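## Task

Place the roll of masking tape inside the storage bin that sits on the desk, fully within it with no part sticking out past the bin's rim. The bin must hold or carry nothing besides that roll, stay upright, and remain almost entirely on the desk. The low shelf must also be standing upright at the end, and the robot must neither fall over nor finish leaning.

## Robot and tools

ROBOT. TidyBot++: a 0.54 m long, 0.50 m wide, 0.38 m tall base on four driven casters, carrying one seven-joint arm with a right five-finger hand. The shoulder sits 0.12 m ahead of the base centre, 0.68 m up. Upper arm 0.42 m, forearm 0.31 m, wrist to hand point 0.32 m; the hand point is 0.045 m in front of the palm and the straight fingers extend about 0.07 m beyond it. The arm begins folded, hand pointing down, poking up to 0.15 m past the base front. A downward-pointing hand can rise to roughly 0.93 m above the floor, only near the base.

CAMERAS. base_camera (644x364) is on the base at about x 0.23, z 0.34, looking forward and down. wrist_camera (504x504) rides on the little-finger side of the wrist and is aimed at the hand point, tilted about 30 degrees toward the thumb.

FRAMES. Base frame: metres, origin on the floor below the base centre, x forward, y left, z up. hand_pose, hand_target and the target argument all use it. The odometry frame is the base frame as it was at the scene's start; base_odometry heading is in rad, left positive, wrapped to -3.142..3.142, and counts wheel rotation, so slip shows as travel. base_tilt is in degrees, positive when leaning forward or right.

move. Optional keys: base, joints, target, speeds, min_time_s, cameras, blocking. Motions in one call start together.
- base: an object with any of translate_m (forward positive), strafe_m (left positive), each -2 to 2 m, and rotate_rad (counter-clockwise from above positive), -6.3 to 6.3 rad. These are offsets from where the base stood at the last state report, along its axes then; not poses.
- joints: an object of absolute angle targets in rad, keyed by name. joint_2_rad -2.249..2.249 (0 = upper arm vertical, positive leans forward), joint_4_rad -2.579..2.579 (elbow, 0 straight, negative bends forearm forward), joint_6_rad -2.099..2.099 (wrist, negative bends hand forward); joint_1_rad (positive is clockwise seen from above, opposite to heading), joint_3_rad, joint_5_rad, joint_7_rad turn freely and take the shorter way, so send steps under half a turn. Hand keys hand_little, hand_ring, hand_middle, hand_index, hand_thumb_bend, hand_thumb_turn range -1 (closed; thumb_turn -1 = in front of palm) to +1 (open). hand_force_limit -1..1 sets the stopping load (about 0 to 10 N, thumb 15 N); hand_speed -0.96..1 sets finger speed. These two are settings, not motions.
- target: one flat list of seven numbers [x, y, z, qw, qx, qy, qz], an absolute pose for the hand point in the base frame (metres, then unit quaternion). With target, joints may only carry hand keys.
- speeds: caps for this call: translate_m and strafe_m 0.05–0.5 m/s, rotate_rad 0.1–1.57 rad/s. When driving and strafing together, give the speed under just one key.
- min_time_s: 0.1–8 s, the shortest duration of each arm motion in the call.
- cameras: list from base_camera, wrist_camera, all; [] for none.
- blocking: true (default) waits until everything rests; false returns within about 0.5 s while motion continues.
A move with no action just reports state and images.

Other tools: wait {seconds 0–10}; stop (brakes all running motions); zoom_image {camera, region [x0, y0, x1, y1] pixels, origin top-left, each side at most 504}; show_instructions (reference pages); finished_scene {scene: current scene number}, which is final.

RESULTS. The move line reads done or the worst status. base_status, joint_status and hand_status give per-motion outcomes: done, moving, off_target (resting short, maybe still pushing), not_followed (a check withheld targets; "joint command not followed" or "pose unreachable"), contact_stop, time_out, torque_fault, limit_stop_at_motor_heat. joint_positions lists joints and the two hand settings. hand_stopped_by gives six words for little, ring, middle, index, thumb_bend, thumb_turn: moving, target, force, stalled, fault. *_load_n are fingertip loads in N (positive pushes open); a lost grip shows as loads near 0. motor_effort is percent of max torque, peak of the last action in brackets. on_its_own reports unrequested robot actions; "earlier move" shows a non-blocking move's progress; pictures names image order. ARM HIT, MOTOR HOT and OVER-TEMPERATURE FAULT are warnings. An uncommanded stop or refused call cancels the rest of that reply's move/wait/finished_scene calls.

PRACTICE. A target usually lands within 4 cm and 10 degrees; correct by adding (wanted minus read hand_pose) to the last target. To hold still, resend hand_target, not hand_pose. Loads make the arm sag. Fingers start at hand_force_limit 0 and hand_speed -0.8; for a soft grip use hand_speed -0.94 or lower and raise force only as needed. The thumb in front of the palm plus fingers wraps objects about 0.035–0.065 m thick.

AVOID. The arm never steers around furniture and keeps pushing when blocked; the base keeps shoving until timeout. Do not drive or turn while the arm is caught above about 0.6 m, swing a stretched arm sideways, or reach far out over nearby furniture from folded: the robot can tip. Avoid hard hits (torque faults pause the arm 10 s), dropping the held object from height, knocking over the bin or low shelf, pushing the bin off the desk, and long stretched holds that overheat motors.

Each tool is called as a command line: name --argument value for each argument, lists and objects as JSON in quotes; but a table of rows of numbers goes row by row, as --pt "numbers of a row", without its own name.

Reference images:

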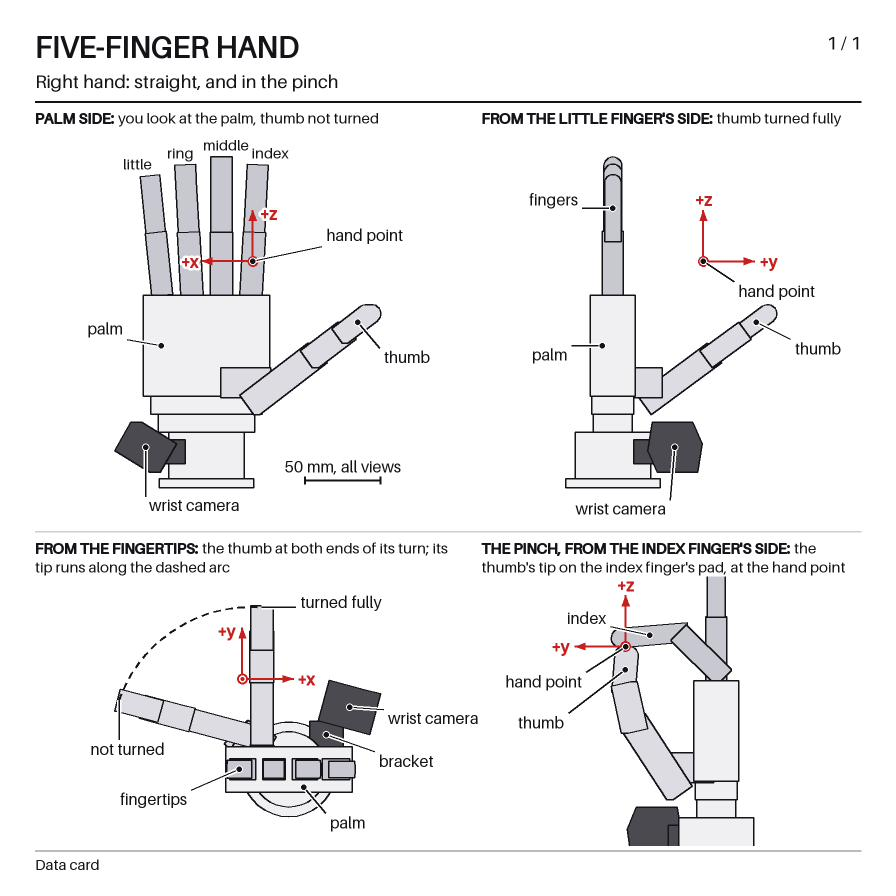

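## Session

move --joints '{"joint_1_rad":0,"joint_2_rad":-1.2,"joint_3_rad":3.12,"joint_4_rad":-2.03,"joint_5_rad":0,"joint_6_rad":-0.203,"joint_7_rad":-1.75,"hand_speed":-0.2,"hand_thumb_turn":-1}' --cameras '["all"]'

move --base '{"rotate_rad":-1.0}' --cameras '["all"]'

move --base '{"rotate_rad":-1.0}' --cameras '["all"]'

move --base '{"rotate_rad":-1.0}' --cameras '["all"]'

move --base '{"rotate_rad":-1.0}' --cameras '["all"]'

move --base '{"rotate_rad":-1.0}' --cameras '["all"]'

Scene clock: 3.53 s.
Motor temperatures (°C): [31 30 26 30 33 43 40]
move: done
base_odometry: x=+0.000 y=+0.000 heading=+0.000
base_tilt: forward=-0.1 right=+0.0
base_status: not commanded
joint_positions: joint_1_rad=-0.020 joint_2_rad=-1.184 joint_3_rad=+3.140 joint_4_rad=-2.070 joint_5_rad=+0.022 joint_6_rad=-0.268 joint_7_rad=+4.449 hand_little=+1.000 hand_ring=+1.000 hand_middle=+1.000 hand_index=+1.000 hand_thumb_turn=-1.000 hand_thumb_bend=+1.000 hand_force_limit=+0.000 hand_speed=-0.200
joint_status: all done
hand_stopped_by: target,target,target,target,target,target
little_load_n: 0.0
ring_load_n: 0.0
middle_load_n: 0.0
index_load_n: 0.0
thumb_bend_load_n: 0.0
thumb_turn_load_n: 0.0
motor_effort: joint_1_rad=+1(2) joint_2_rad=+14(15) joint_3_rad=+0(2) joint_4_rad=+14(17) joint_5_rad=+0(1) joint_6_rad=+6(7) joint_7_rad=+0(2)
hand_pose: x=+0.2858 y=-0.0475 z=+1.1294 quat_wxyz=(+0.108, -0.542, +0.062, -0.831) (m; base frame)
hand_target: x=+0.2567 y=-0.0413 z=+1.1769 quat_wxyz=(+0.076, -0.493, +0.034, -0.866) (m; base frame)
hand_status: not commanded
pictures: base_camera, wrist_camera
camera_calibration:
wrist_camera: T_world_to_cam=[[-0.00118378, -0.999822, 0.0188564, -0.0713204], [-0.158979, -0.0184285, -0.98711, 1.15001], [0.987281, -0.0041663, -0.158929, 0.0122059], [0, 0, 0, 1]] pos_world=[0.170692, -0.050064, 1.13847]

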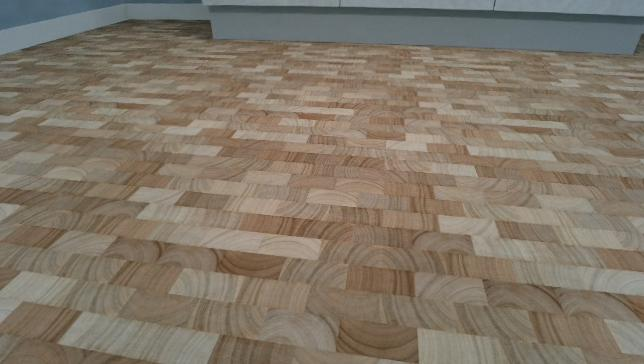

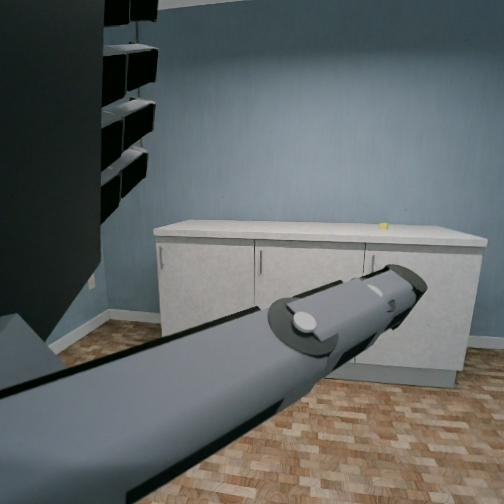

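Scene clock: 5.50 s.
move: done
base_odometry: x=+0.000 y=+0.000 heading=-0.999
base_tilt: forward=-0.1 right=+0.0
base_status: done
joint_positions: joint_1_rad=-0.019 joint_2_rad=-1.184 joint_3_rad=+3.140 joint_4_rad=-2.070 joint_5_rad=+0.022 joint_6_rad=-0.267 joint_7_rad=+4.452 hand_little=+1.000 hand_ring=+1.000 hand_middle=+1.000 hand_index=+1.000 hand_thumb_turn=-1.000 hand_thumb_bend=+1.000 hand_force_limit=+0.000 hand_speed=-0.200
joint_status: not commanded
hand_stopped_by: target,target,target,target,target,target
little_load_n: 0.0
ring_load_n: 0.0
middle_load_n: 0.0
index_load_n: 0.0
thumb_bend_load_n: 0.0
thumb_turn_load_n: 0.0
motor_effort: joint_1_rad=+0(2) joint_2_rad=+14(14) joint_3_rad=-1(1) joint_4_rad=+14(14) joint_5_rad=+0(0) joint_6_rad=+6(7) joint_7_rad=+0(2)
hand_pose: x=+0.2857 y=-0.0479 z=+1.1296 quat_wxyz=(+0.106, -0.542, +0.062, -0.832) (m; base frame)
hand_target: x=+0.2567 y=-0.0413 z=+1.1769 quat_wxyz=(+0.076, -0.493, +0.034, -0.866) (m; base frame)
hand_status: not commanded
pictures: base_camera, wrist_camera
camera_calibration:
wrist_camera: T_world_to_cam=[[-0.00382317, -0.999765, 0.021318, -0.0737885], [-0.158739, -0.0204411, -0.987109, 1.15003], [0.987313, -0.00715788, -0.158624, 0.0119286], [0, 0, 0, 1]] pos_world=[0.170495, -0.050178, 1.13867]

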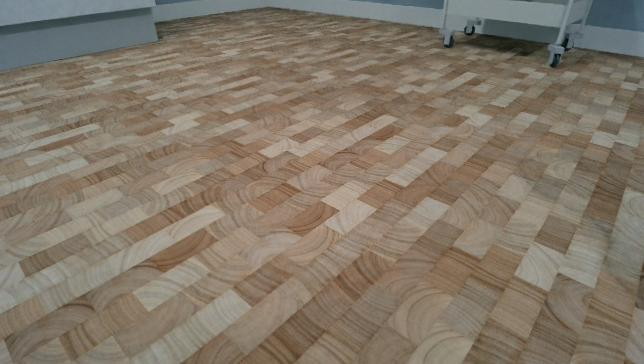

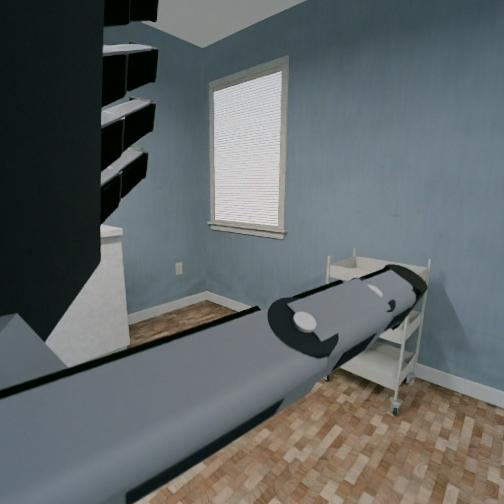

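Scene clock: 7.40 s.
move: done
base_odometry: x=+0.000 y=+0.000 heading=-1.998
base_tilt: forward=-0.1 right=+0.0
base_status: done
joint_positions: joint_1_rad=-0.018 joint_2_rad=-1.184 joint_3_rad=+3.140 joint_4_rad=-2.070 joint_5_rad=+0.022 joint_6_rad=-0.267 joint_7_rad=+4.452 hand_little=+1.000 hand_ring=+1.000 hand_middle=+1.000 hand_index=+1.000 hand_thumb_turn=-1.000 hand_thumb_bend=+1.000 hand_force_limit=+0.000 hand_speed=-0.200
joint_status: not commanded
hand_stopped_by: target,target,target,target,target,target
little_load_n: 0.0
ring_load_n: 0.0
middle_load_n: 0.0
index_load_n: 0.0
thumb_bend_load_n: 0.0
thumb_turn_load_n: 0.5
motor_effort: joint_1_rad=+0(1) joint_2_rad=+14(14) joint_3_rad=-1(1) joint_4_rad=+14(14) joint_5_rad=+0(0) joint_6_rad=+6(6) joint_7_rad=-1(2)
hand_pose: x=+0.2856 y=-0.0479 z=+1.1296 quat_wxyz=(+0.106, -0.542, +0.062, -0.832) (m; base frame)
hand_target: x=+0.2567 y=-0.0413 z=+1.1769 quat_wxyz=(+0.076, -0.493, +0.034, -0.866) (m; base frame)
hand_status: not commanded
pictures: base_camera, wrist_camera
camera_calibration:
wrist_camera: T_world_to_cam=[[-0.00431642, -0.999762, 0.0213993, -0.0737975], [-0.158749, -0.020443, -0.987107, 1.15003], [0.987309, -0.00765789, -0.158623, 0.0119032], [0, 0, 0, 1]] pos_world=[0.170495, -0.0501788, 1.13867]

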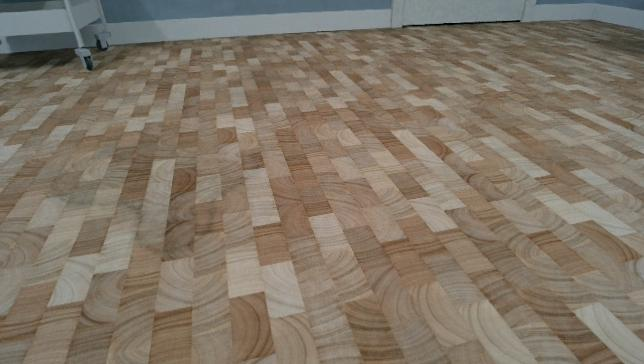

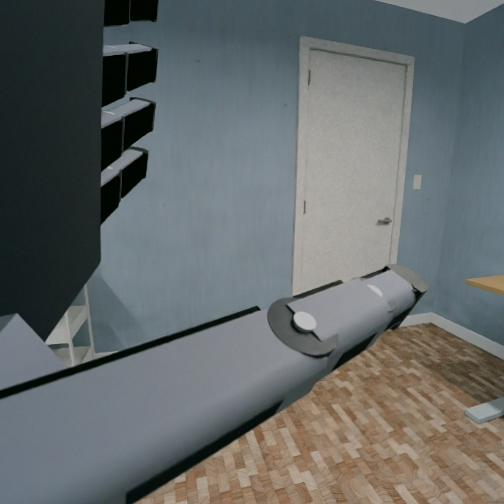

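Scene clock: 9.30 s.
move: done
base_odometry: x=+0.000 y=+0.000 heading=-2.997
base_tilt: forward=-0.1 right=+0.0
base_status: done
joint_positions: joint_1_rad=-0.018 joint_2_rad=-1.184 joint_3_rad=+3.140 joint_4_rad=-2.070 joint_5_rad=+0.022 joint_6_rad=-0.267 joint_7_rad=+4.452 hand_little=+1.000 hand_ring=+1.000 hand_middle=+1.000 hand_index=+1.000 hand_thumb_turn=-1.000 hand_thumb_bend=+1.000 hand_force_limit=+0.000 hand_speed=-0.200
joint_status: not commanded
hand_stopped_by: target,target,target,target,target,target
little_load_n: 0.0
ring_load_n: 0.0
middle_load_n: 0.0
index_load_n: 0.0
thumb_bend_load_n: 0.0
thumb_turn_load_n: 0.0
motor_effort: joint_1_rad=+1(1) joint_2_rad=+14(14) joint_3_rad=-1(1) joint_4_rad=+14(14) joint_5_rad=+0(1) joint_6_rad=+6(6) joint_7_rad=+0(2)
hand_pose: x=+0.2856 y=-0.0480 z=+1.1296 quat_wxyz=(+0.106, -0.541, +0.062, -0.832) (m; base frame)
hand_target: x=+0.2567 y=-0.0413 z=+1.1769 quat_wxyz=(+0.076, -0.493, +0.034, -0.866) (m; base frame)
hand_status: not commanded
pictures: base_camera, wrist_camera
camera_calibration:
wrist_camera: T_world_to_cam=[[-0.00461236, -0.999759, 0.0214481, -0.073803], [-0.158755, -0.0204443, -0.987106, 1.15003], [0.987307, -0.0079579, -0.158623, 0.0118879], [0, 0, 0, 1]] pos_world=[0.170495, -0.0501793, 1.13867]

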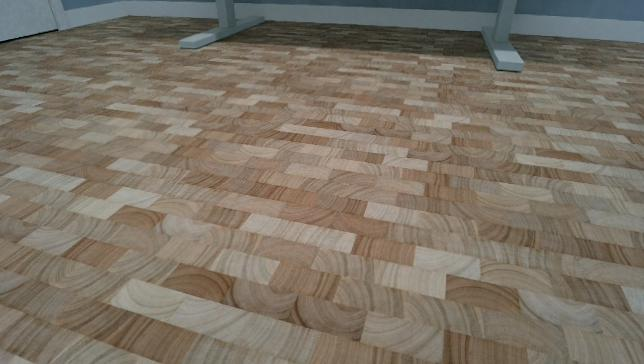

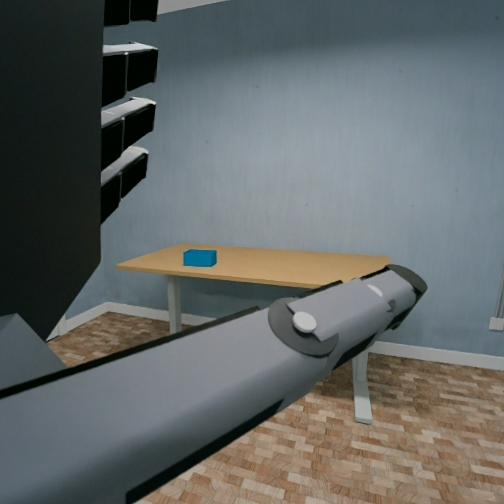

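Scene clock: 11.20 s.
move: done
base_odometry: x=+0.000 y=+0.000 heading=+2.287
base_tilt: forward=-0.1 right=+0.0
base_status: done
joint_positions: joint_1_rad=-0.018 joint_2_rad=-1.184 joint_3_rad=+3.140 joint_4_rad=-2.070 joint_5_rad=+0.022 joint_6_rad=-0.267 joint_7_rad=+4.452 hand_little=+1.000 hand_ring=+1.000 hand_middle=+1.000 hand_index=+1.000 hand_thumb_turn=-1.000 hand_thumb_bend=+1.000 hand_force_limit=+0.000 hand_speed=-0.200
joint_status: not commanded
hand_stopped_by: target,target,target,target,target,target
little_load_n: 0.0
ring_load_n: 0.0
middle_load_n: 0.0
index_load_n: 0.0
thumb_bend_load_n: 0.0
thumb_turn_load_n: 0.5
motor_effort: joint_1_rad=+0(2) joint_2_rad=+14(14) joint_3_rad=+0(1) joint_4_rad=+14(14) joint_5_rad=+0(1) joint_6_rad=+6(7) joint_7_rad=+0(2)
hand_pose: x=+0.2856 y=-0.0480 z=+1.1296 quat_wxyz=(+0.106, -0.541, +0.062, -0.832) (m; base frame)
hand_target: x=+0.2567 y=-0.0413 z=+1.1769 quat_wxyz=(+0.076, -0.493, +0.034, -0.866) (m; base frame)
hand_status: not commanded
pictures: base_camera, wrist_camera
camera_calibration:
wrist_camera: T_world_to_cam=[[-0.00490833, -0.999757, 0.021497, -0.0738085], [-0.158745, -0.0204456, -0.987108, 1.15003], [0.987307, -0.00825759, -0.158606, 0.0118539], [0, 0, 0, 1]] pos_world=[0.170495, -0.0501797, 1.13867]

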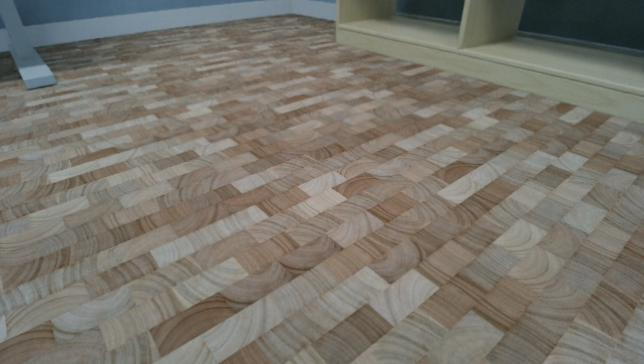

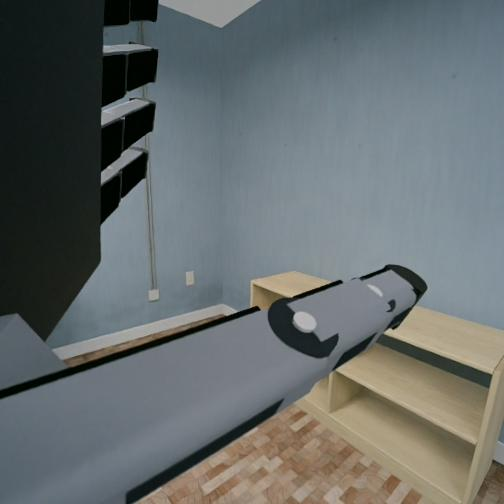

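Scene clock: 13.10 s.
move: done
base_odometry: x=+0.000 y=+0.000 heading=+1.288
base_tilt: forward=-0.1 right=+0.0
base_status: done
joint_positions: joint_1_rad=-0.017 joint_2_rad=-1.184 joint_3_rad=+3.140 joint_4_rad=-2.070 joint_5_rad=+0.022 joint_6_rad=-0.267 joint_7_rad=+4.452 hand_little=+1.000 hand_ring=+1.000 hand_middle=+1.000 hand_index=+1.000 hand_thumb_turn=-1.000 hand_thumb_bend=+1.000 hand_force_limit=+0.000 hand_speed=-0.200
joint_status: not commanded
hand_stopped_by: target,target,target,target,target,target
little_load_n: 0.0
ring_load_n: 0.0
middle_load_n: 0.0
index_load_n: 0.0
thumb_bend_load_n: 0.0
thumb_turn_load_n: 0.5
motor_effort: joint_1_rad=+1(1) joint_2_rad=+14(14) joint_3_rad=+0(1) joint_4_rad=+14(14) joint_5_rad=+0(0) joint_6_rad=+6(7) joint_7_rad=-1(2)
hand_pose: x=+0.2856 y=-0.0481 z=+1.1296 quat_wxyz=(+0.106, -0.541, +0.062, -0.832) (m; base frame)
hand_target: x=+0.2567 y=-0.0413 z=+1.1769 quat_wxyz=(+0.076, -0.493, +0.034, -0.866) (m; base frame)
hand_status: not commanded
pictures: base_camera, wrist_camera
camera_calibration:
wrist_camera: T_world_to_cam=[[-0.00510561, -0.999755, 0.0215295, -0.0738122], [-0.158749, -0.0204464, -0.987107, 1.15003], [0.987306, -0.00845757, -0.158606, 0.0118437], [0, 0, 0, 1]] pos_world=[0.170496, -0.05018, 1.13867]

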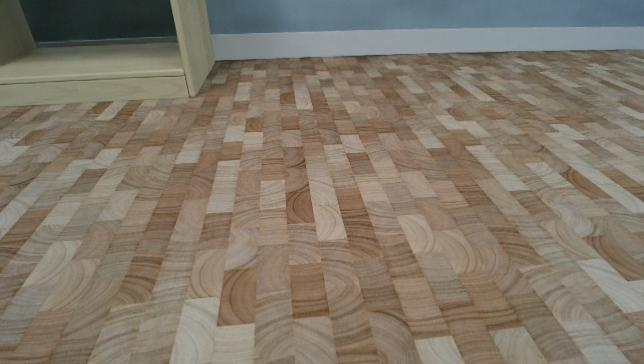

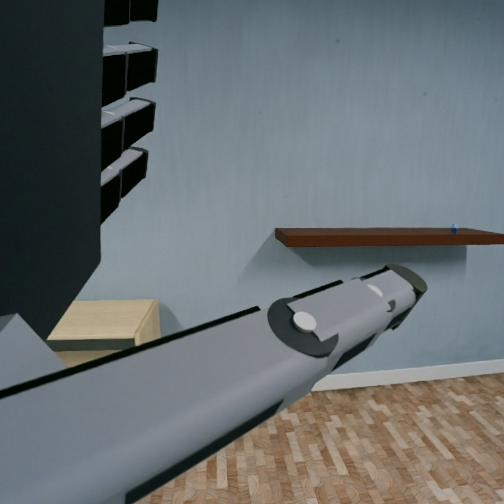

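move --base '{"rotate_rad":0.8}' --joints '{"hand_speed":0.4,"hand_thumb_turn":1}' --cameras '["all"]'

zoom_image --camera "wrist_camera" --region '[100, 230, 500, 504]'

Scene clock: 15.33 s.
move: done
base_odometry: x=+0.000 y=+0.000 heading=+2.087
base_tilt: forward=-0.1 right=+0.0
base_status: done
joint_positions: joint_1_rad=-0.017 joint_2_rad=-1.184 joint_3_rad=+3.140 joint_4_rad=-2.070 joint_5_rad=+0.022 joint_6_rad=-0.267 joint_7_rad=+4.452 hand_little=+1.000 hand_ring=+1.000 hand_middle=+1.000 hand_index=+1.000 hand_thumb_turn=+1.000 hand_thumb_bend=+1.000 hand_force_limit=+0.000 hand_speed=+0.400
joint_status: all done
hand_stopped_by: target,target,target,target,target,target
little_load_n: 0.0
ring_load_n: 0.0
middle_load_n: 0.0
index_load_n: -0.5
thumb_bend_load_n: 0.0
thumb_turn_load_n: 0.0
motor_effort: joint_1_rad=+0(1) joint_2_rad=+14(14) joint_3_rad=+0(1) joint_4_rad=+14(14) joint_5_rad=+0(1) joint_6_rad=+6(7) joint_7_rad=-1(2)
hand_pose: x=+0.2855 y=-0.0481 z=+1.1297 quat_wxyz=(+0.105, -0.541, +0.062, -0.832) (m; base frame)
hand_target: x=+0.2567 y=-0.0413 z=+1.1769 quat_wxyz=(+0.076, -0.493, +0.034, -0.866) (m; base frame)
hand_status: not commanded
pictures: base_camera, wrist_camera
camera_calibration:
wrist_camera: T_world_to_cam=[[-0.00565508, -0.999744, 0.0219224, -0.0741704], [-0.158469, -0.0207498, -0.987146, 1.15009], [0.987348, -0.00905643, -0.158311, 0.0115839], [0, 0, 0, 1]] pos_world=[0.170397, -0.0501824, 1.13877]

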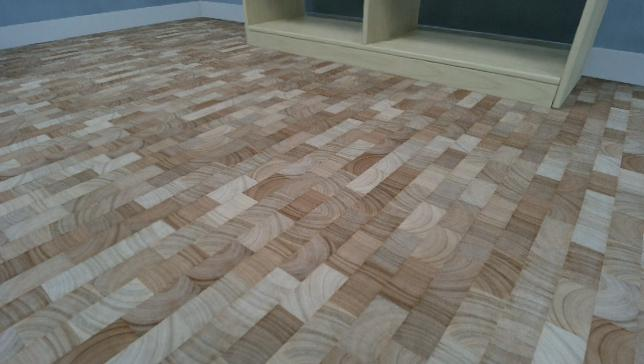

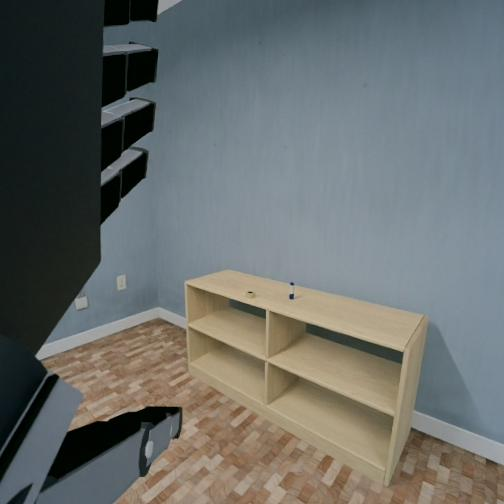

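Scaled by 1.260 from the camera's 504x504 image, which has a finer 720x720 frame.

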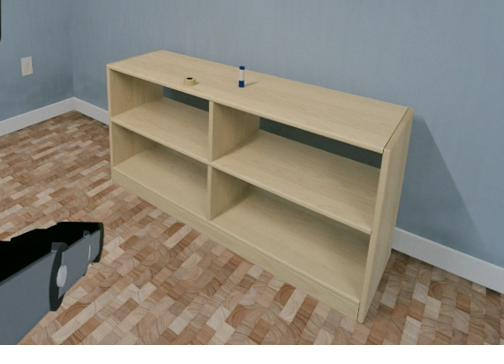

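move --base '{"rotate_rad":-0.66}' --joints '{"joint_1_rad":0,"joint_2_rad":-0.15,"joint_4_rad":-1.70,"joint_6_rad":-0.86,"joint_7_rad":-3.2}'

move --base '{"translate_m":0.76,"strafe_m":0.94}' --cameras '["all"]'

Scene clock: 21.17 s.
move: done
base_odometry: x=+0.000 y=+0.000 heading=+1.428
base_tilt: forward=-0.1 right=+0.0
base_status: done
joint_positions: joint_1_rad=-0.017 joint_2_rad=-0.167 joint_3_rad=+3.140 joint_4_rad=-1.750 joint_5_rad=+0.022 joint_6_rad=-0.790 joint_7_rad=+3.166 hand_little=+1.000 hand_ring=+1.000 hand_middle=+1.000 hand_index=+1.000 hand_thumb_turn=+1.000 hand_thumb_bend=+1.000 hand_force_limit=+0.000 hand_speed=+0.400
joint_status: all done
hand_stopped_by: target,target,target,target,target,target
little_load_n: 0.0
ring_load_n: 0.0
middle_load_n: 0.0
index_load_n: 0.0
thumb_bend_load_n: 0.0
thumb_turn_load_n: 0.0
motor_effort: joint_1_rad=+0(2) joint_2_rad=-11(16) joint_3_rad=-1(1) joint_4_rad=+16(17) joint_5_rad=+0(1) joint_6_rad=+4(7) joint_7_rad=-1(2)
hand_pose: x=+0.5430 y=+0.0327 z=+0.8183 quat_wxyz=(+0.257, -0.673, +0.638, -0.273) (m; base frame)
hand_target: x=+0.5411 y=+0.0451 z=+0.8256 quat_wxyz=(+0.262, -0.648, +0.672, -0.244) (m; base frame)
hand_status: not commanded
pictures: none

Scene clock: 24.47 s.
move: done
base_odometry: x=-0.822 y=+0.886 heading=+1.428
base_tilt: forward=-0.1 right=+0.0
base_status: done
joint_positions: joint_1_rad=-0.016 joint_2_rad=-0.162 joint_3_rad=+3.137 joint_4_rad=-1.747 joint_5_rad=+0.022 joint_6_rad=-0.795 joint_7_rad=+3.165 hand_little=+1.000 hand_ring=+1.000 hand_middle=+1.000 hand_index=+1.000 hand_thumb_turn=+1.000 hand_thumb_bend=+1.000 hand_force_limit=+0.000 hand_speed=+0.400
joint_status: not commanded
hand_stopped_by: target,target,target,target,target,target
little_load_n: 0.0
ring_load_n: 0.0
middle_load_n: 0.0
index_load_n: 0.0
thumb_bend_load_n: 0.0
thumb_turn_load_n: 0.0
motor_effort: joint_1_rad=+0(2) joint_2_rad=-11(14) joint_3_rad=-1(2) joint_4_rad=+16(16) joint_5_rad=+0(1) joint_6_rad=+4(5) joint_7_rad=+0(2)
hand_pose: x=+0.5432 y=+0.0337 z=+0.8168 quat_wxyz=(+0.255, -0.674, +0.639, -0.270) (m; base frame)
hand_target: x=+0.5411 y=+0.0451 z=+0.8256 quat_wxyz=(+0.262, -0.648, +0.672, -0.244) (m; base frame)
hand_status: not commanded
pictures: base_camera, wrist_camera
camera_calibration:
wrist_camera: T_world_to_cam=[[-0.692024, -0.315246, -0.649402, 0.913986], [-0.564224, 0.797355, 0.214187, 0.095296], [0.450282, 0.514631, -0.729658, 0.449167], [0, 0, 0, 1]] pos_world=[0.484016, -0.0190099, 0.900871]

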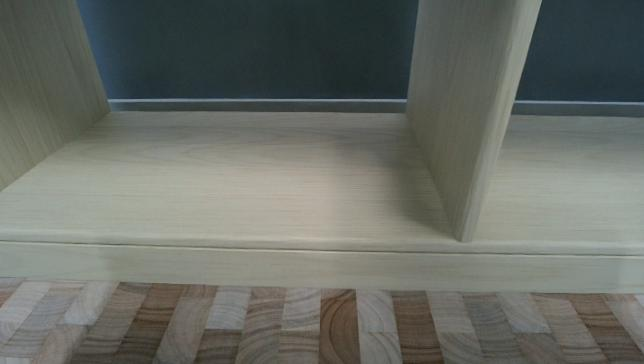

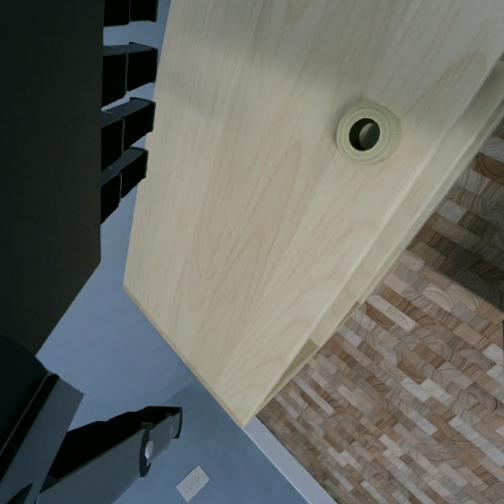

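zoom_image --camera "wrist_camera" --region '[300, 80, 460, 200]'

Scaled by 3.150 from the camera's 504x504 image, which has a finer 720x720 frame.

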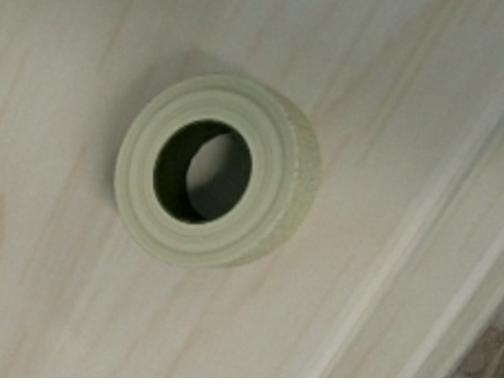

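move --joints '{"joint_1_rad":0.05,"joint_2_rad":-0.06,"joint_3_rad":3.12,"joint_4_rad":-2.262,"joint_5_rad":0.0,"joint_6_rad":0.02,"joint_7_rad":-3.2,"hand_speed":0.2,"hand_thumb_turn":-1}' --min_time_s 2 --cameras '["wrist_camera"]'

Scene clock: 29.63 s.
move: done
base_odometry: x=-0.822 y=+0.886 heading=+1.428
base_tilt: forward=-0.1 right=+0.0
base_status: not commanded
joint_positions: joint_1_rad=+0.023 joint_2_rad=-0.083 joint_3_rad=+3.137 joint_4_rad=-2.228 joint_5_rad=+0.022 joint_6_rad=-0.046 joint_7_rad=+3.163 hand_little=+1.000 hand_ring=+1.000 hand_middle=+1.000 hand_index=+1.000 hand_thumb_turn=-1.000 hand_thumb_bend=+1.000 hand_force_limit=+0.000 hand_speed=+0.200
joint_status: all done
hand_stopped_by: target,target,target,target,target,target
little_load_n: 0.0
ring_load_n: 0.0
middle_load_n: 0.0
index_load_n: 0.0
thumb_bend_load_n: 0.0
thumb_turn_load_n: 0.0
motor_effort: joint_1_rad=+1(2) joint_2_rad=-12(13) joint_3_rad=-1(2) joint_4_rad=+14(17) joint_5_rad=+0(1) joint_6_rad=+5(6) joint_7_rad=-1(2)
hand_pose: x=+0.5749 y=+0.0212 z=+0.6934 quat_wxyz=(+0.313, -0.637, +0.620, -0.334) (m; base frame)
hand_target: x=+0.5785 y=+0.0226 z=+0.6837 quat_wxyz=(+0.331, -0.600, +0.654, -0.322) (m; base frame)
hand_status: not commanded
pictures: wrist_camera
camera_calibration:
wrist_camera: T_world_to_cam=[[-0.56405, -0.296199, -0.770788, 0.862123], [-0.576336, 0.809694, 0.110604, 0.228099], [0.591341, 0.506618, -0.627418, 0.199452], [0, 0, 0, 1]] pos_world=[0.499798, -0.030377, 0.764426]

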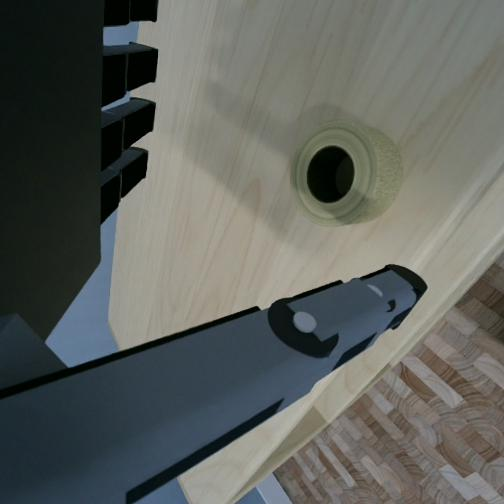

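zoom_image --camera "wrist_camera" --region '[260, 90, 440, 250]'

Scaled by 2.800 from the camera's 504x504 image, which has a finer 720x720 frame.

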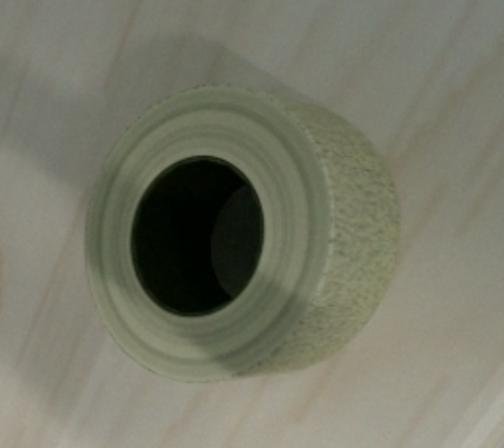

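move --joints '{"joint_1_rad":0.064,"joint_2_rad":0.115,"joint_4_rad":-2.375,"joint_6_rad":0.32,"hand_thumb_bend":0.75}' --min_time_s 2 --cameras '["wrist_camera"]'

Scene clock: 33.97 s.
move: done
base_odometry: x=-0.822 y=+0.886 heading=+1.428
base_tilt: forward=-0.1 right=+0.0
base_status: not commanded
joint_positions: joint_1_rad=+0.035 joint_2_rad=+0.069 joint_3_rad=+3.137 joint_4_rad=-2.332 joint_5_rad=+0.022 joint_6_rad=+0.262 joint_7_rad=+3.163 hand_little=+1.000 hand_ring=+1.000 hand_middle=+1.000 hand_index=+1.000 hand_thumb_turn=-1.000 hand_thumb_bend=+0.751 hand_force_limit=+0.000 hand_speed=+0.200
joint_status: all done
hand_stopped_by: target,target,target,target,target,target
little_load_n: 0.0
ring_load_n: 0.0
middle_load_n: 0.0
index_load_n: 0.0
thumb_bend_load_n: 2.0
thumb_turn_load_n: 0.0
motor_effort: joint_1_rad=+0(2) joint_2_rad=-11(15) joint_3_rad=-1(1) joint_4_rad=+11(15) joint_5_rad=+0(1) joint_6_rad=+4(6) joint_7_rad=-1(2)
hand_pose: x=+0.5989 y=+0.0169 z=+0.6445 quat_wxyz=(+0.329, -0.625, +0.616, -0.350) (m; base frame)
hand_target: x=+0.5919 y=+0.0157 z=+0.6202 quat_wxyz=(+0.334, -0.593, +0.656, -0.327) (m; base frame)
hand_status: not commanded
pictures: wrist_camera
camera_calibration:
wrist_camera: T_world_to_cam=[[-0.526079, -0.288218, -0.800107, 0.832667], [-0.574754, 0.81393, 0.0847089, 0.266498], [0.626817, 0.504428, -0.593846, 0.113881], [0, 0, 0, 1]] pos_world=[0.519837, -0.0343658, 0.711276]

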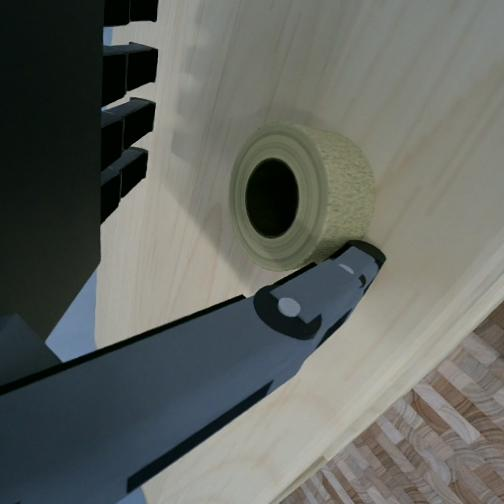

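move --joints '{"hand_thumb_bend":0.9,"joint_2_rad":0.163,"joint_4_rad":-2.385,"joint_6_rad":0.328}' --min_time_s 1.5 --cameras '["wrist_camera"]'

Scene clock: 36.60 s.
move: done
base_odometry: x=-0.822 y=+0.886 heading=+1.428
base_tilt: forward=-0.1 right=+0.0
base_status: not commanded
joint_positions: joint_1_rad=+0.036 joint_2_rad=+0.077 joint_3_rad=+3.137 joint_4_rad=-2.333 joint_5_rad=+0.022 joint_6_rad=+0.285 joint_7_rad=+3.160 hand_little=+1.000 hand_ring=+1.000 hand_middle=+1.000 hand_index=+1.000 hand_thumb_turn=-1.000 hand_thumb_bend=+0.904 hand_force_limit=+0.000 hand_speed=+0.200
joint_status: all done
hand_stopped_by: target,target,target,target,target,target
little_load_n: 0.0
ring_load_n: 0.0
middle_load_n: 0.0
index_load_n: 0.0
thumb_bend_load_n: 9.5
thumb_turn_load_n: -1.5
motor_effort: joint_1_rad=+1(1) joint_2_rad=-5(13) joint_3_rad=-1(1) joint_4_rad=+8(11) joint_5_rad=+0(0) joint_6_rad=+2(4) joint_7_rad=-1(2)
hand_pose: x=+0.6035 y=+0.0168 z=+0.6459 quat_wxyz=(+0.334, -0.621, +0.614, -0.354) (m; base frame)
hand_target: x=+0.5853 y=+0.0160 z=+0.5955 quat_wxyz=(+0.318, -0.600, +0.665, -0.311) (m; base frame)
hand_status: not commanded
pictures: wrist_camera
camera_calibration:
wrist_camera: T_world_to_cam=[[-0.515249, -0.285793, -0.807986, 0.834658], [-0.574719, 0.81459, 0.0783667, 0.273094], [0.63578, 0.504743, -0.583967, 0.100137], [0, 0, 0, 1]] pos_world=[0.523344, -0.0344638, 0.711467]

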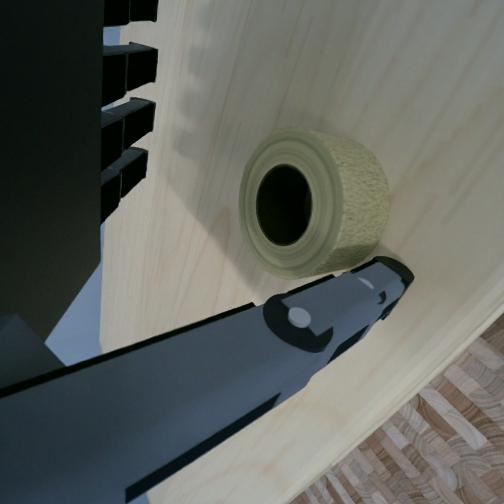

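move --joints '{"hand_thumb_bend":0.6,"joint_2_rad":0.05,"joint_4_rad":-2.245,"joint_6_rad":0.115}' --min_time_s 1 --cameras '["wrist_camera"]'

Scene clock: 39.57 s.
move: off_target
base_odometry: x=-0.822 y=+0.886 heading=+1.428
base_tilt: forward=-0.1 right=+0.0
base_status: not commanded
joint_positions: joint_1_rad=+0.038 joint_2_rad=+0.073 joint_3_rad=+3.137 joint_4_rad=-2.286 joint_5_rad=+0.022 joint_6_rad=+0.180 joint_7_rad=+3.160 hand_little=+1.000 hand_ring=+1.000 hand_middle=+1.000 hand_index=+1.000 hand_thumb_turn=-1.000 hand_thumb_bend=+0.901 hand_force_limit=+0.000 hand_speed=+0.200
joint_status: hand_thumb_bend off_target (ended at +0.901, target +0.600); the others done
hand_stopped_by: target,target,target,target,force,target
little_load_n: 0.0
ring_load_n: 0.0
middle_load_n: 0.0
index_load_n: 0.0
thumb_bend_load_n: 0.0
thumb_turn_load_n: 0.5
motor_effort: joint_1_rad=+1(1) joint_2_rad=-15(15) joint_3_rad=-1(1) joint_4_rad=+12(12) joint_5_rad=+0(0) joint_6_rad=+5(5) joint_7_rad=-1(2)
hand_pose: x=+0.6012 y=+0.0153 z=+0.6443 quat_wxyz=(+0.317, -0.630, +0.624, -0.338) (m; base frame)
hand_target: x=+0.6071 y=+0.0150 z=+0.6617 quat_wxyz=(+0.330, -0.594, +0.658, -0.324) (m; base frame)
hand_status: not commanded
pictures: wrist_camera
camera_calibration:
wrist_camera: T_world_to_cam=[[-0.558879, -0.284045, -0.779084, 0.839439], [-0.566975, 0.816486, 0.10904, 0.248796], [0.605139, 0.502662, -0.617364, 0.141366], [0, 0, 0, 1]] pos_world=[0.52466, -0.0357593, 0.714139]

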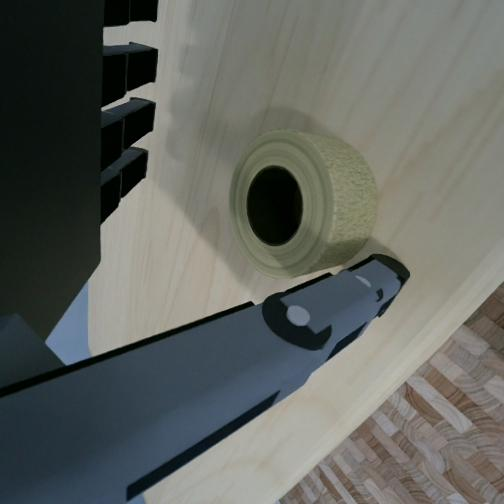

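move --joints '{"hand_speed":-0.6,"hand_force_limit":-0.5,"hand_thumb_bend":0.2,"hand_index":-0.3,"hand_middle":-0.3}' --cameras '["wrist_camera"]'

Scene clock: 41.50 s.
move: off_target
base_odometry: x=-0.822 y=+0.886 heading=+1.428
base_tilt: forward=-0.1 right=+0.0
base_status: not commanded
joint_positions: joint_1_rad=+0.038 joint_2_rad=+0.072 joint_3_rad=+3.137 joint_4_rad=-2.285 joint_5_rad=+0.022 joint_6_rad=+0.180 joint_7_rad=+3.160 hand_little=+1.000 hand_ring=+1.000 hand_middle=+0.525 hand_index=+0.120 hand_thumb_turn=-1.000 hand_thumb_bend=+0.450 hand_force_limit=-0.500 hand_speed=-0.600
joint_status: hand_middle off_target (ended at +0.525, target -0.300); hand_index off_target (ended at +0.120, target -0.300); hand_thumb_bend off_target (ended at +0.450, target +0.200); the others done
hand_stopped_by: target,target,force,force,force,target
little_load_n: 0.0
ring_load_n: 0.0
middle_load_n: 0.0
index_load_n: 5.5
thumb_bend_load_n: 4.0
thumb_turn_load_n: -1.0
motor_effort: joint_1_rad=+0(1) joint_2_rad=-15(15) joint_3_rad=-1(1) joint_4_rad=+12(13) joint_5_rad=+0(1) joint_6_rad=+5(6) joint_7_rad=-1(2)
hand_pose: x=+0.6016 y=+0.0153 z=+0.6452 quat_wxyz=(+0.317, -0.629, +0.623, -0.338) (m; base frame)
hand_target: x=+0.6071 y=+0.0150 z=+0.6617 quat_wxyz=(+0.330, -0.594, +0.658, -0.324) (m; base frame)
hand_status: not commanded
pictures: wrist_camera
camera_calibration:
wrist_camera: T_world_to_cam=[[-0.557377, -0.284102, -0.780139, 0.840057], [-0.567197, 0.816483, 0.107901, 0.249764], [0.606315, 0.502634, -0.616231, 0.140248], [0, 0, 0, 1]] pos_world=[0.52486, -0.0357593, 0.714836]

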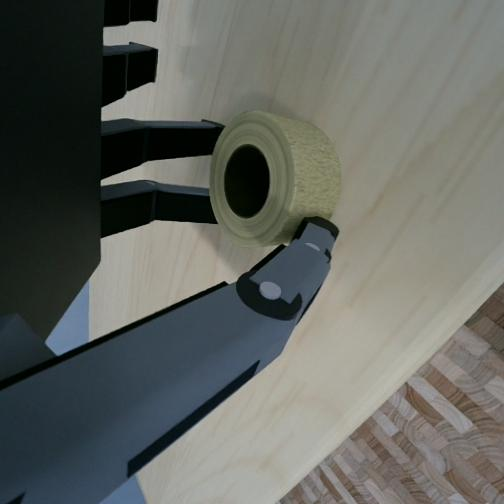

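move --joints '{"hand_speed":-0.7,"hand_force_limit":-0.2,"hand_thumb_bend":0.1,"hand_index":-0.31,"hand_middle":-0.31}' --cameras '["wrist_camera"]'

Scene clock: 42.63 s.
move: off_target
base_odometry: x=-0.822 y=+0.886 heading=+1.428
base_tilt: forward=-0.1 right=+0.0
base_status: not commanded
joint_positions: joint_1_rad=+0.038 joint_2_rad=+0.068 joint_3_rad=+3.137 joint_4_rad=-2.281 joint_5_rad=+0.022 joint_6_rad=+0.180 joint_7_rad=+3.160 hand_little=+1.000 hand_ring=+1.000 hand_middle=+0.225 hand_index=+0.120 hand_thumb_turn=-1.000 hand_thumb_bend=+0.428 hand_force_limit=-0.200 hand_speed=-0.700
joint_status: hand_middle off_target (ended at +0.225, target -0.310); hand_index off_target (ended at +0.120, target -0.310); hand_thumb_bend off_target (ended at +0.428, target +0.100); the others done
hand_stopped_by: target,target,force,force,force,target
little_load_n: 0.0
ring_load_n: 0.0
middle_load_n: 9.0
index_load_n: 5.0
thumb_bend_load_n: 9.5
thumb_turn_load_n: 0.5
motor_effort: joint_1_rad=+0(1) joint_2_rad=-14(15) joint_3_rad=-1(1) joint_4_rad=+12(12) joint_5_rad=+0(0) joint_6_rad=+5(5) joint_7_rad=-1(2)
hand_pose: x=+0.6037 y=+0.0152 z=+0.6490 quat_wxyz=(+0.320, -0.628, +0.622, -0.341) (m; base frame)
hand_target: x=+0.6071 y=+0.0150 z=+0.6617 quat_wxyz=(+0.330, -0.594, +0.658, -0.324) (m; base frame)
hand_status: not commanded
pictures: wrist_camera
camera_calibration:
wrist_camera: T_world_to_cam=[[-0.551094, -0.284277, -0.784527, 0.843217], [-0.568011, 0.816534, 0.103127, 0.254129], [0.611276, 0.502453, -0.611459, 0.135259], [0, 0, 0, 1]] pos_world=[0.52636, -0.0357593, 0.718024]

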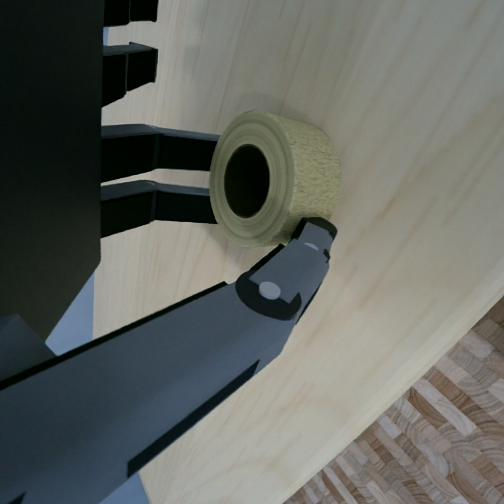

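move --joints '{"joint_2_rad":-0.2,"joint_6_rad":-0.05}' --min_time_s 1.5 --cameras '["wrist_camera"]'

Scene clock: 44.73 s.
move: done
base_odometry: x=-0.822 y=+0.886 heading=+1.428
base_tilt: forward=-0.1 right=+0.0
base_status: not commanded
joint_positions: joint_1_rad=+0.038 joint_2_rad=-0.184 joint_3_rad=+3.137 joint_4_rad=-2.281 joint_5_rad=+0.022 joint_6_rad=+0.021 joint_7_rad=+3.160 hand_little=+1.000 hand_ring=+1.000 hand_middle=+0.225 hand_index=+0.120 hand_thumb_turn=-1.000 hand_thumb_bend=+0.428 hand_force_limit=-0.200 hand_speed=-0.700
joint_status: all done
hand_stopped_by: target,target,force,force,force,target
little_load_n: -0.5
ring_load_n: 0.0
middle_load_n: 9.5
index_load_n: 5.0
thumb_bend_load_n: 9.0
thumb_turn_load_n: 0.5
motor_effort: joint_1_rad=+0(1) joint_2_rad=-10(17) joint_3_rad=-1(1) joint_4_rad=+15(15) joint_5_rad=+0(0) joint_6_rad=+6(7) joint_7_rad=+0(2)
hand_pose: x=+0.5666 y=+0.0153 z=+0.7279 quat_wxyz=(+0.346, -0.612, +0.607, -0.372) (m; base frame)
hand_target: x=+0.5656 y=+0.0168 z=+0.7388 quat_wxyz=(+0.355, -0.581, +0.642, -0.352) (m; base frame)
hand_status: not commanded
pictures: wrist_camera
camera_calibration:
wrist_camera: T_world_to_cam=[[-0.477329, -0.28801, -0.830185, 0.876194], [-0.572568, 0.81861, 0.0452131, 0.269641], [0.666576, 0.496919, -0.555651, 0.134182], [0, 0, 0, 1]] pos_world=[0.483178, -0.0350559, 0.789771]

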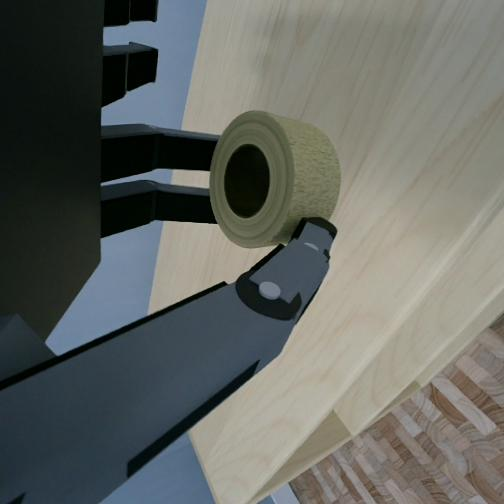

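move --base '{"translate_m":-1.456,"strafe_m":0.054,"rotate_rad":1.581}' --speeds '{"rotate_rad":0.7}' --joints '{"joint_1_rad":0.0,"joint_2_rad":-0.6,"joint_4_rad":-2.0,"joint_6_rad":-0.85}' --min_time_s 1.5 --cameras '["all"]'

Scene clock: 50.27 s.
move: done
base_odometry: x=-1.084 y=-0.548 heading=+3.009
base_tilt: forward=-0.1 right=+0.0
base_status: done
joint_positions: joint_1_rad=+0.024 joint_2_rad=-0.592 joint_3_rad=+3.135 joint_4_rad=-2.049 joint_5_rad=+0.022 joint_6_rad=-0.781 joint_7_rad=+3.160 hand_little=+1.000 hand_ring=+1.000 hand_middle=+0.225 hand_index=+0.120 hand_thumb_turn=-1.000 hand_thumb_bend=+0.428 hand_force_limit=-0.200 hand_speed=-0.700
joint_status: all done
hand_stopped_by: target,target,force,force,force,target
little_load_n: 0.0
ring_load_n: 0.0
middle_load_n: 9.0
index_load_n: 5.0
thumb_bend_load_n: 9.0
thumb_turn_load_n: 0.5
motor_effort: joint_1_rad=+0(2) joint_2_rad=+0(12) joint_3_rad=-1(2) joint_4_rad=+16(18) joint_5_rad=+0(1) joint_6_rad=+5(6) joint_7_rad=+0(2)
hand_pose: x=+0.4125 y=+0.0201 z=+0.8191 quat_wxyz=(+0.295, -0.639, +0.633, -0.323) (m; base frame)
hand_target: x=+0.4043 y=+0.0426 z=+0.8342 quat_wxyz=(+0.313, -0.627, +0.649, -0.297) (m; base frame)
hand_status: not commanded
pictures: base_camera, wrist_camera
camera_calibration:
wrist_camera: T_world_to_cam=[[-0.605072, -0.287799, -0.742334, 0.86047], [-0.555537, 0.820508, 0.134708, 0.0929285], [0.570322, 0.493902, -0.656349, 0.407461], [0, 0, 0, 1]] pos_world=[0.339888, -0.0298519, 0.893675]

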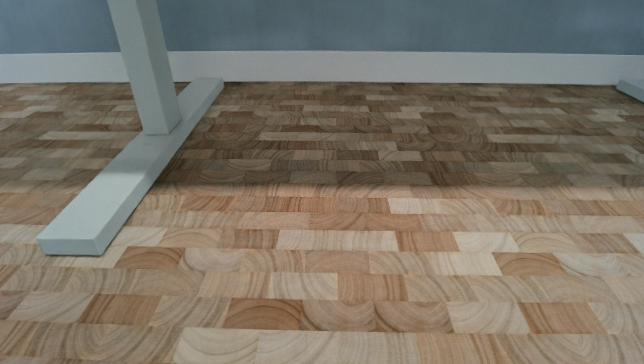

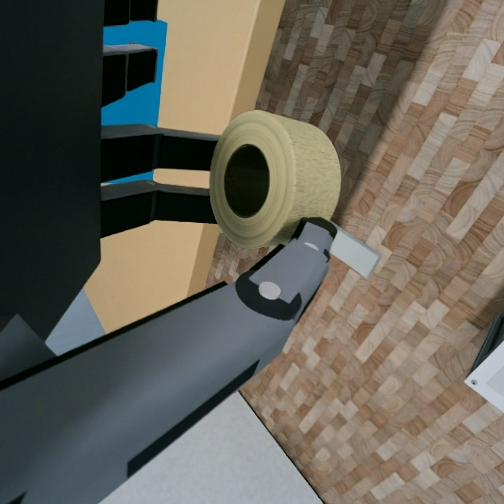

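move --joints '{"joint_2_rad":-0.02,"joint_4_rad":-1.33,"joint_6_rad":-0.95}' --min_time_s 1.5 --cameras '["wrist_camera"]'

Scene clock: 53.00 s.
move: done
base_odometry: x=-1.084 y=-0.548 heading=+3.009
base_tilt: forward=-0.1 right=+0.0
base_status: not commanded
joint_positions: joint_1_rad=+0.024 joint_2_rad=-0.039 joint_3_rad=+3.135 joint_4_rad=-1.381 joint_5_rad=+0.022 joint_6_rad=-0.880 joint_7_rad=+3.160 hand_little=+1.000 hand_ring=+1.000 hand_middle=+0.225 hand_index=+0.120 hand_thumb_turn=-1.000 hand_thumb_bend=+0.428 hand_force_limit=-0.200 hand_speed=-0.700
joint_status: all done
hand_stopped_by: target,target,force,force,force,target
little_load_n: 0.0
ring_load_n: -0.5
middle_load_n: 9.5
index_load_n: 5.0
thumb_bend_load_n: 9.5
thumb_turn_load_n: 0.5
motor_effort: joint_1_rad=+0(1) joint_2_rad=-15(17) joint_3_rad=-1(1) joint_4_rad=+16(18) joint_5_rad=+0(0) joint_6_rad=+5(6) joint_7_rad=-1(2)
hand_pose: x=+0.6283 y=+0.0158 z=+0.9294 quat_wxyz=(+0.300, -0.636, +0.632, -0.327) (m; base frame)
hand_target: x=+0.6247 y=+0.0467 z=+0.9337 quat_wxyz=(+0.313, -0.628, +0.651, -0.290) (m; base frame)
hand_status: not commanded
pictures: wrist_camera
camera_calibration:
wrist_camera: T_world_to_cam=[[-0.594005, -0.284699, -0.7524, 1.074], [-0.556651, 0.820681, 0.128929, 0.207576], [0.580774, 0.495408, -0.645966, 0.342674], [0, 0, 0, 1]] pos_world=[0.554492, -0.0343507, 1.00267]

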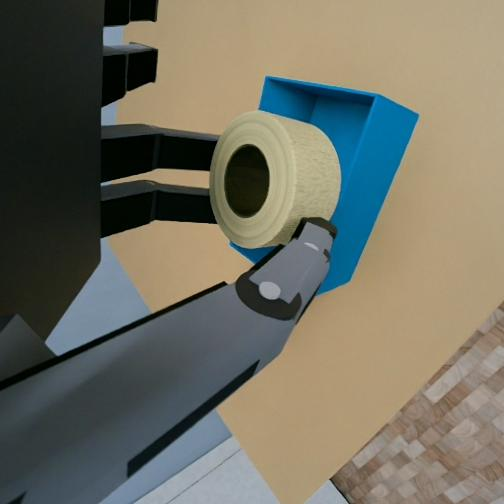

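move --joints '{"joint_1_rad":-0.065,"joint_2_rad":0.11,"joint_4_rad":-1.628,"joint_6_rad":-0.436,"hand_speed":0.0,"hand_ring":-0.6,"hand_little":-0.6}' --min_time_s 1.5 --cameras '["wrist_camera"]'

Scene clock: 58.53 s.
move: off_target
base_odometry: x=-1.084 y=-0.548 heading=+3.009
base_tilt: forward=-0.1 right=+0.0
base_status: not commanded
joint_positions: joint_1_rad=-0.039 joint_2_rad=+0.088 joint_3_rad=+3.135 joint_4_rad=-1.595 joint_5_rad=+0.022 joint_6_rad=-0.501 joint_7_rad=+3.160 hand_little=-0.600 hand_ring=+0.093 hand_middle=+0.225 hand_index=+0.120 hand_thumb_turn=-1.000 hand_thumb_bend=+0.429 hand_force_limit=-0.200 hand_speed=+0.000
joint_status: hand_ring off_target (ended at +0.093, target -0.600); the others done
hand_stopped_by: target,force,force,force,force,target
little_load_n: 0.0
ring_load_n: 9.0
middle_load_n: 4.0
index_load_n: 3.5
thumb_bend_load_n: 12.5
thumb_turn_load_n: 6.0
motor_effort: joint_1_rad=+0(2) joint_2_rad=-20(21) joint_3_rad=-1(1) joint_4_rad=+16(18) joint_5_rad=+0(0) joint_6_rad=+5(6) joint_7_rad=-1(2)
hand_pose: x=+0.6946 y=+0.0524 z=+0.8300 quat_wxyz=(+0.324, -0.651, +0.603, -0.328) (m; base frame)
hand_target: x=+0.7018 y=+0.0860 z=+0.8171 quat_wxyz=(+0.353, -0.634, +0.618, -0.303) (m; base frame)
hand_status: not commanded
pictures: wrist_camera
camera_calibration:
wrist_camera: T_world_to_cam=[[-0.543632, -0.324498, -0.774058, 1.03416], [-0.617906, 0.778875, 0.107447, 0.289793], [0.568028, 0.536707, -0.623931, 0.210216], [0, 0, 0, 1]] pos_world=[0.621857, -0.00295554, 0.900518]

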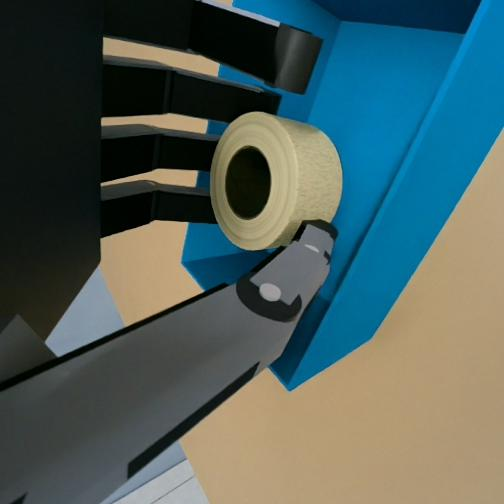

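move --joints '{"joint_2_rad":0.112,"joint_4_rad":-1.657,"joint_6_rad":-0.402}' --min_time_s 1 --cameras '["wrist_camera"]'

Scene clock: 60.77 s.
move: done
base_odometry: x=-1.084 y=-0.548 heading=+3.009
base_tilt: forward=-0.1 right=+0.0
base_status: not commanded
joint_positions: joint_1_rad=-0.039 joint_2_rad=+0.088 joint_3_rad=+3.135 joint_4_rad=-1.621 joint_5_rad=+0.022 joint_6_rad=-0.468 joint_7_rad=+3.160 hand_little=-0.600 hand_ring=+0.093 hand_middle=+0.225 hand_index=+0.120 hand_thumb_turn=-1.000 hand_thumb_bend=+0.429 hand_force_limit=-0.200 hand_speed=+0.000
joint_status: all done
hand_stopped_by: target,force,force,force,force,target
little_load_n: 0.0
ring_load_n: 9.0
middle_load_n: 4.0
index_load_n: 3.0
thumb_bend_load_n: 12.5
thumb_turn_load_n: 6.0
motor_effort: joint_1_rad=+0(1) joint_2_rad=-20(20) joint_3_rad=-1(1) joint_4_rad=+16(17) joint_5_rad=+0(0) joint_6_rad=+5(6) joint_7_rad=-1(2)
hand_pose: x=+0.6957 y=+0.0526 z=+0.8241 quat_wxyz=(+0.327, -0.650, +0.601, -0.330) (m; base frame)
hand_target: x=+0.7016 y=+0.0860 z=+0.8082 quat_wxyz=(+0.354, -0.634, +0.617, -0.304) (m; base frame)
hand_status: not commanded
pictures: wrist_camera
camera_calibration:
wrist_camera: T_world_to_cam=[[-0.536661, -0.324504, -0.778904, 1.02941], [-0.619356, 0.778399, 0.10244, 0.2961], [0.573056, 0.537394, -0.61872, 0.198031], [0, 0, 0, 1]] pos_world=[0.622353, -0.00285669, 0.894006]

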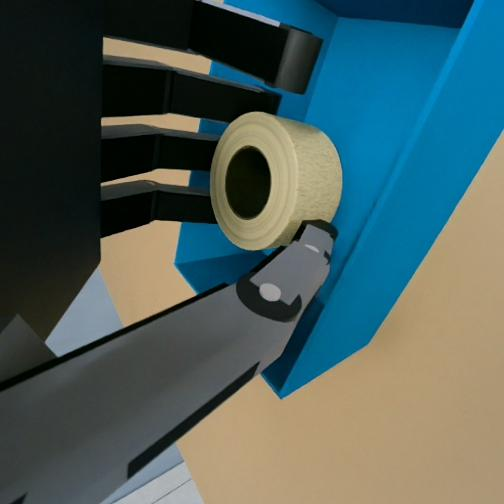

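zoom_image --camera "wrist_camera" --region '[100, 100, 360, 300]'

Scaled by 1.938 from the camera's 504x504 image, which has a finer 720x720 frame.

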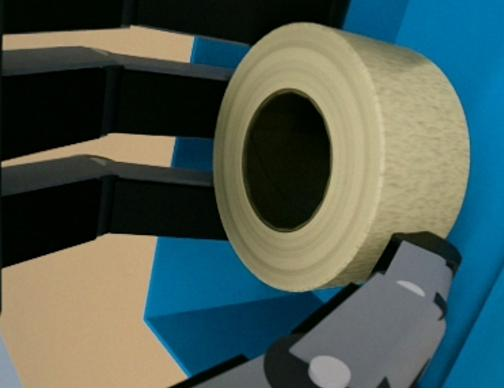

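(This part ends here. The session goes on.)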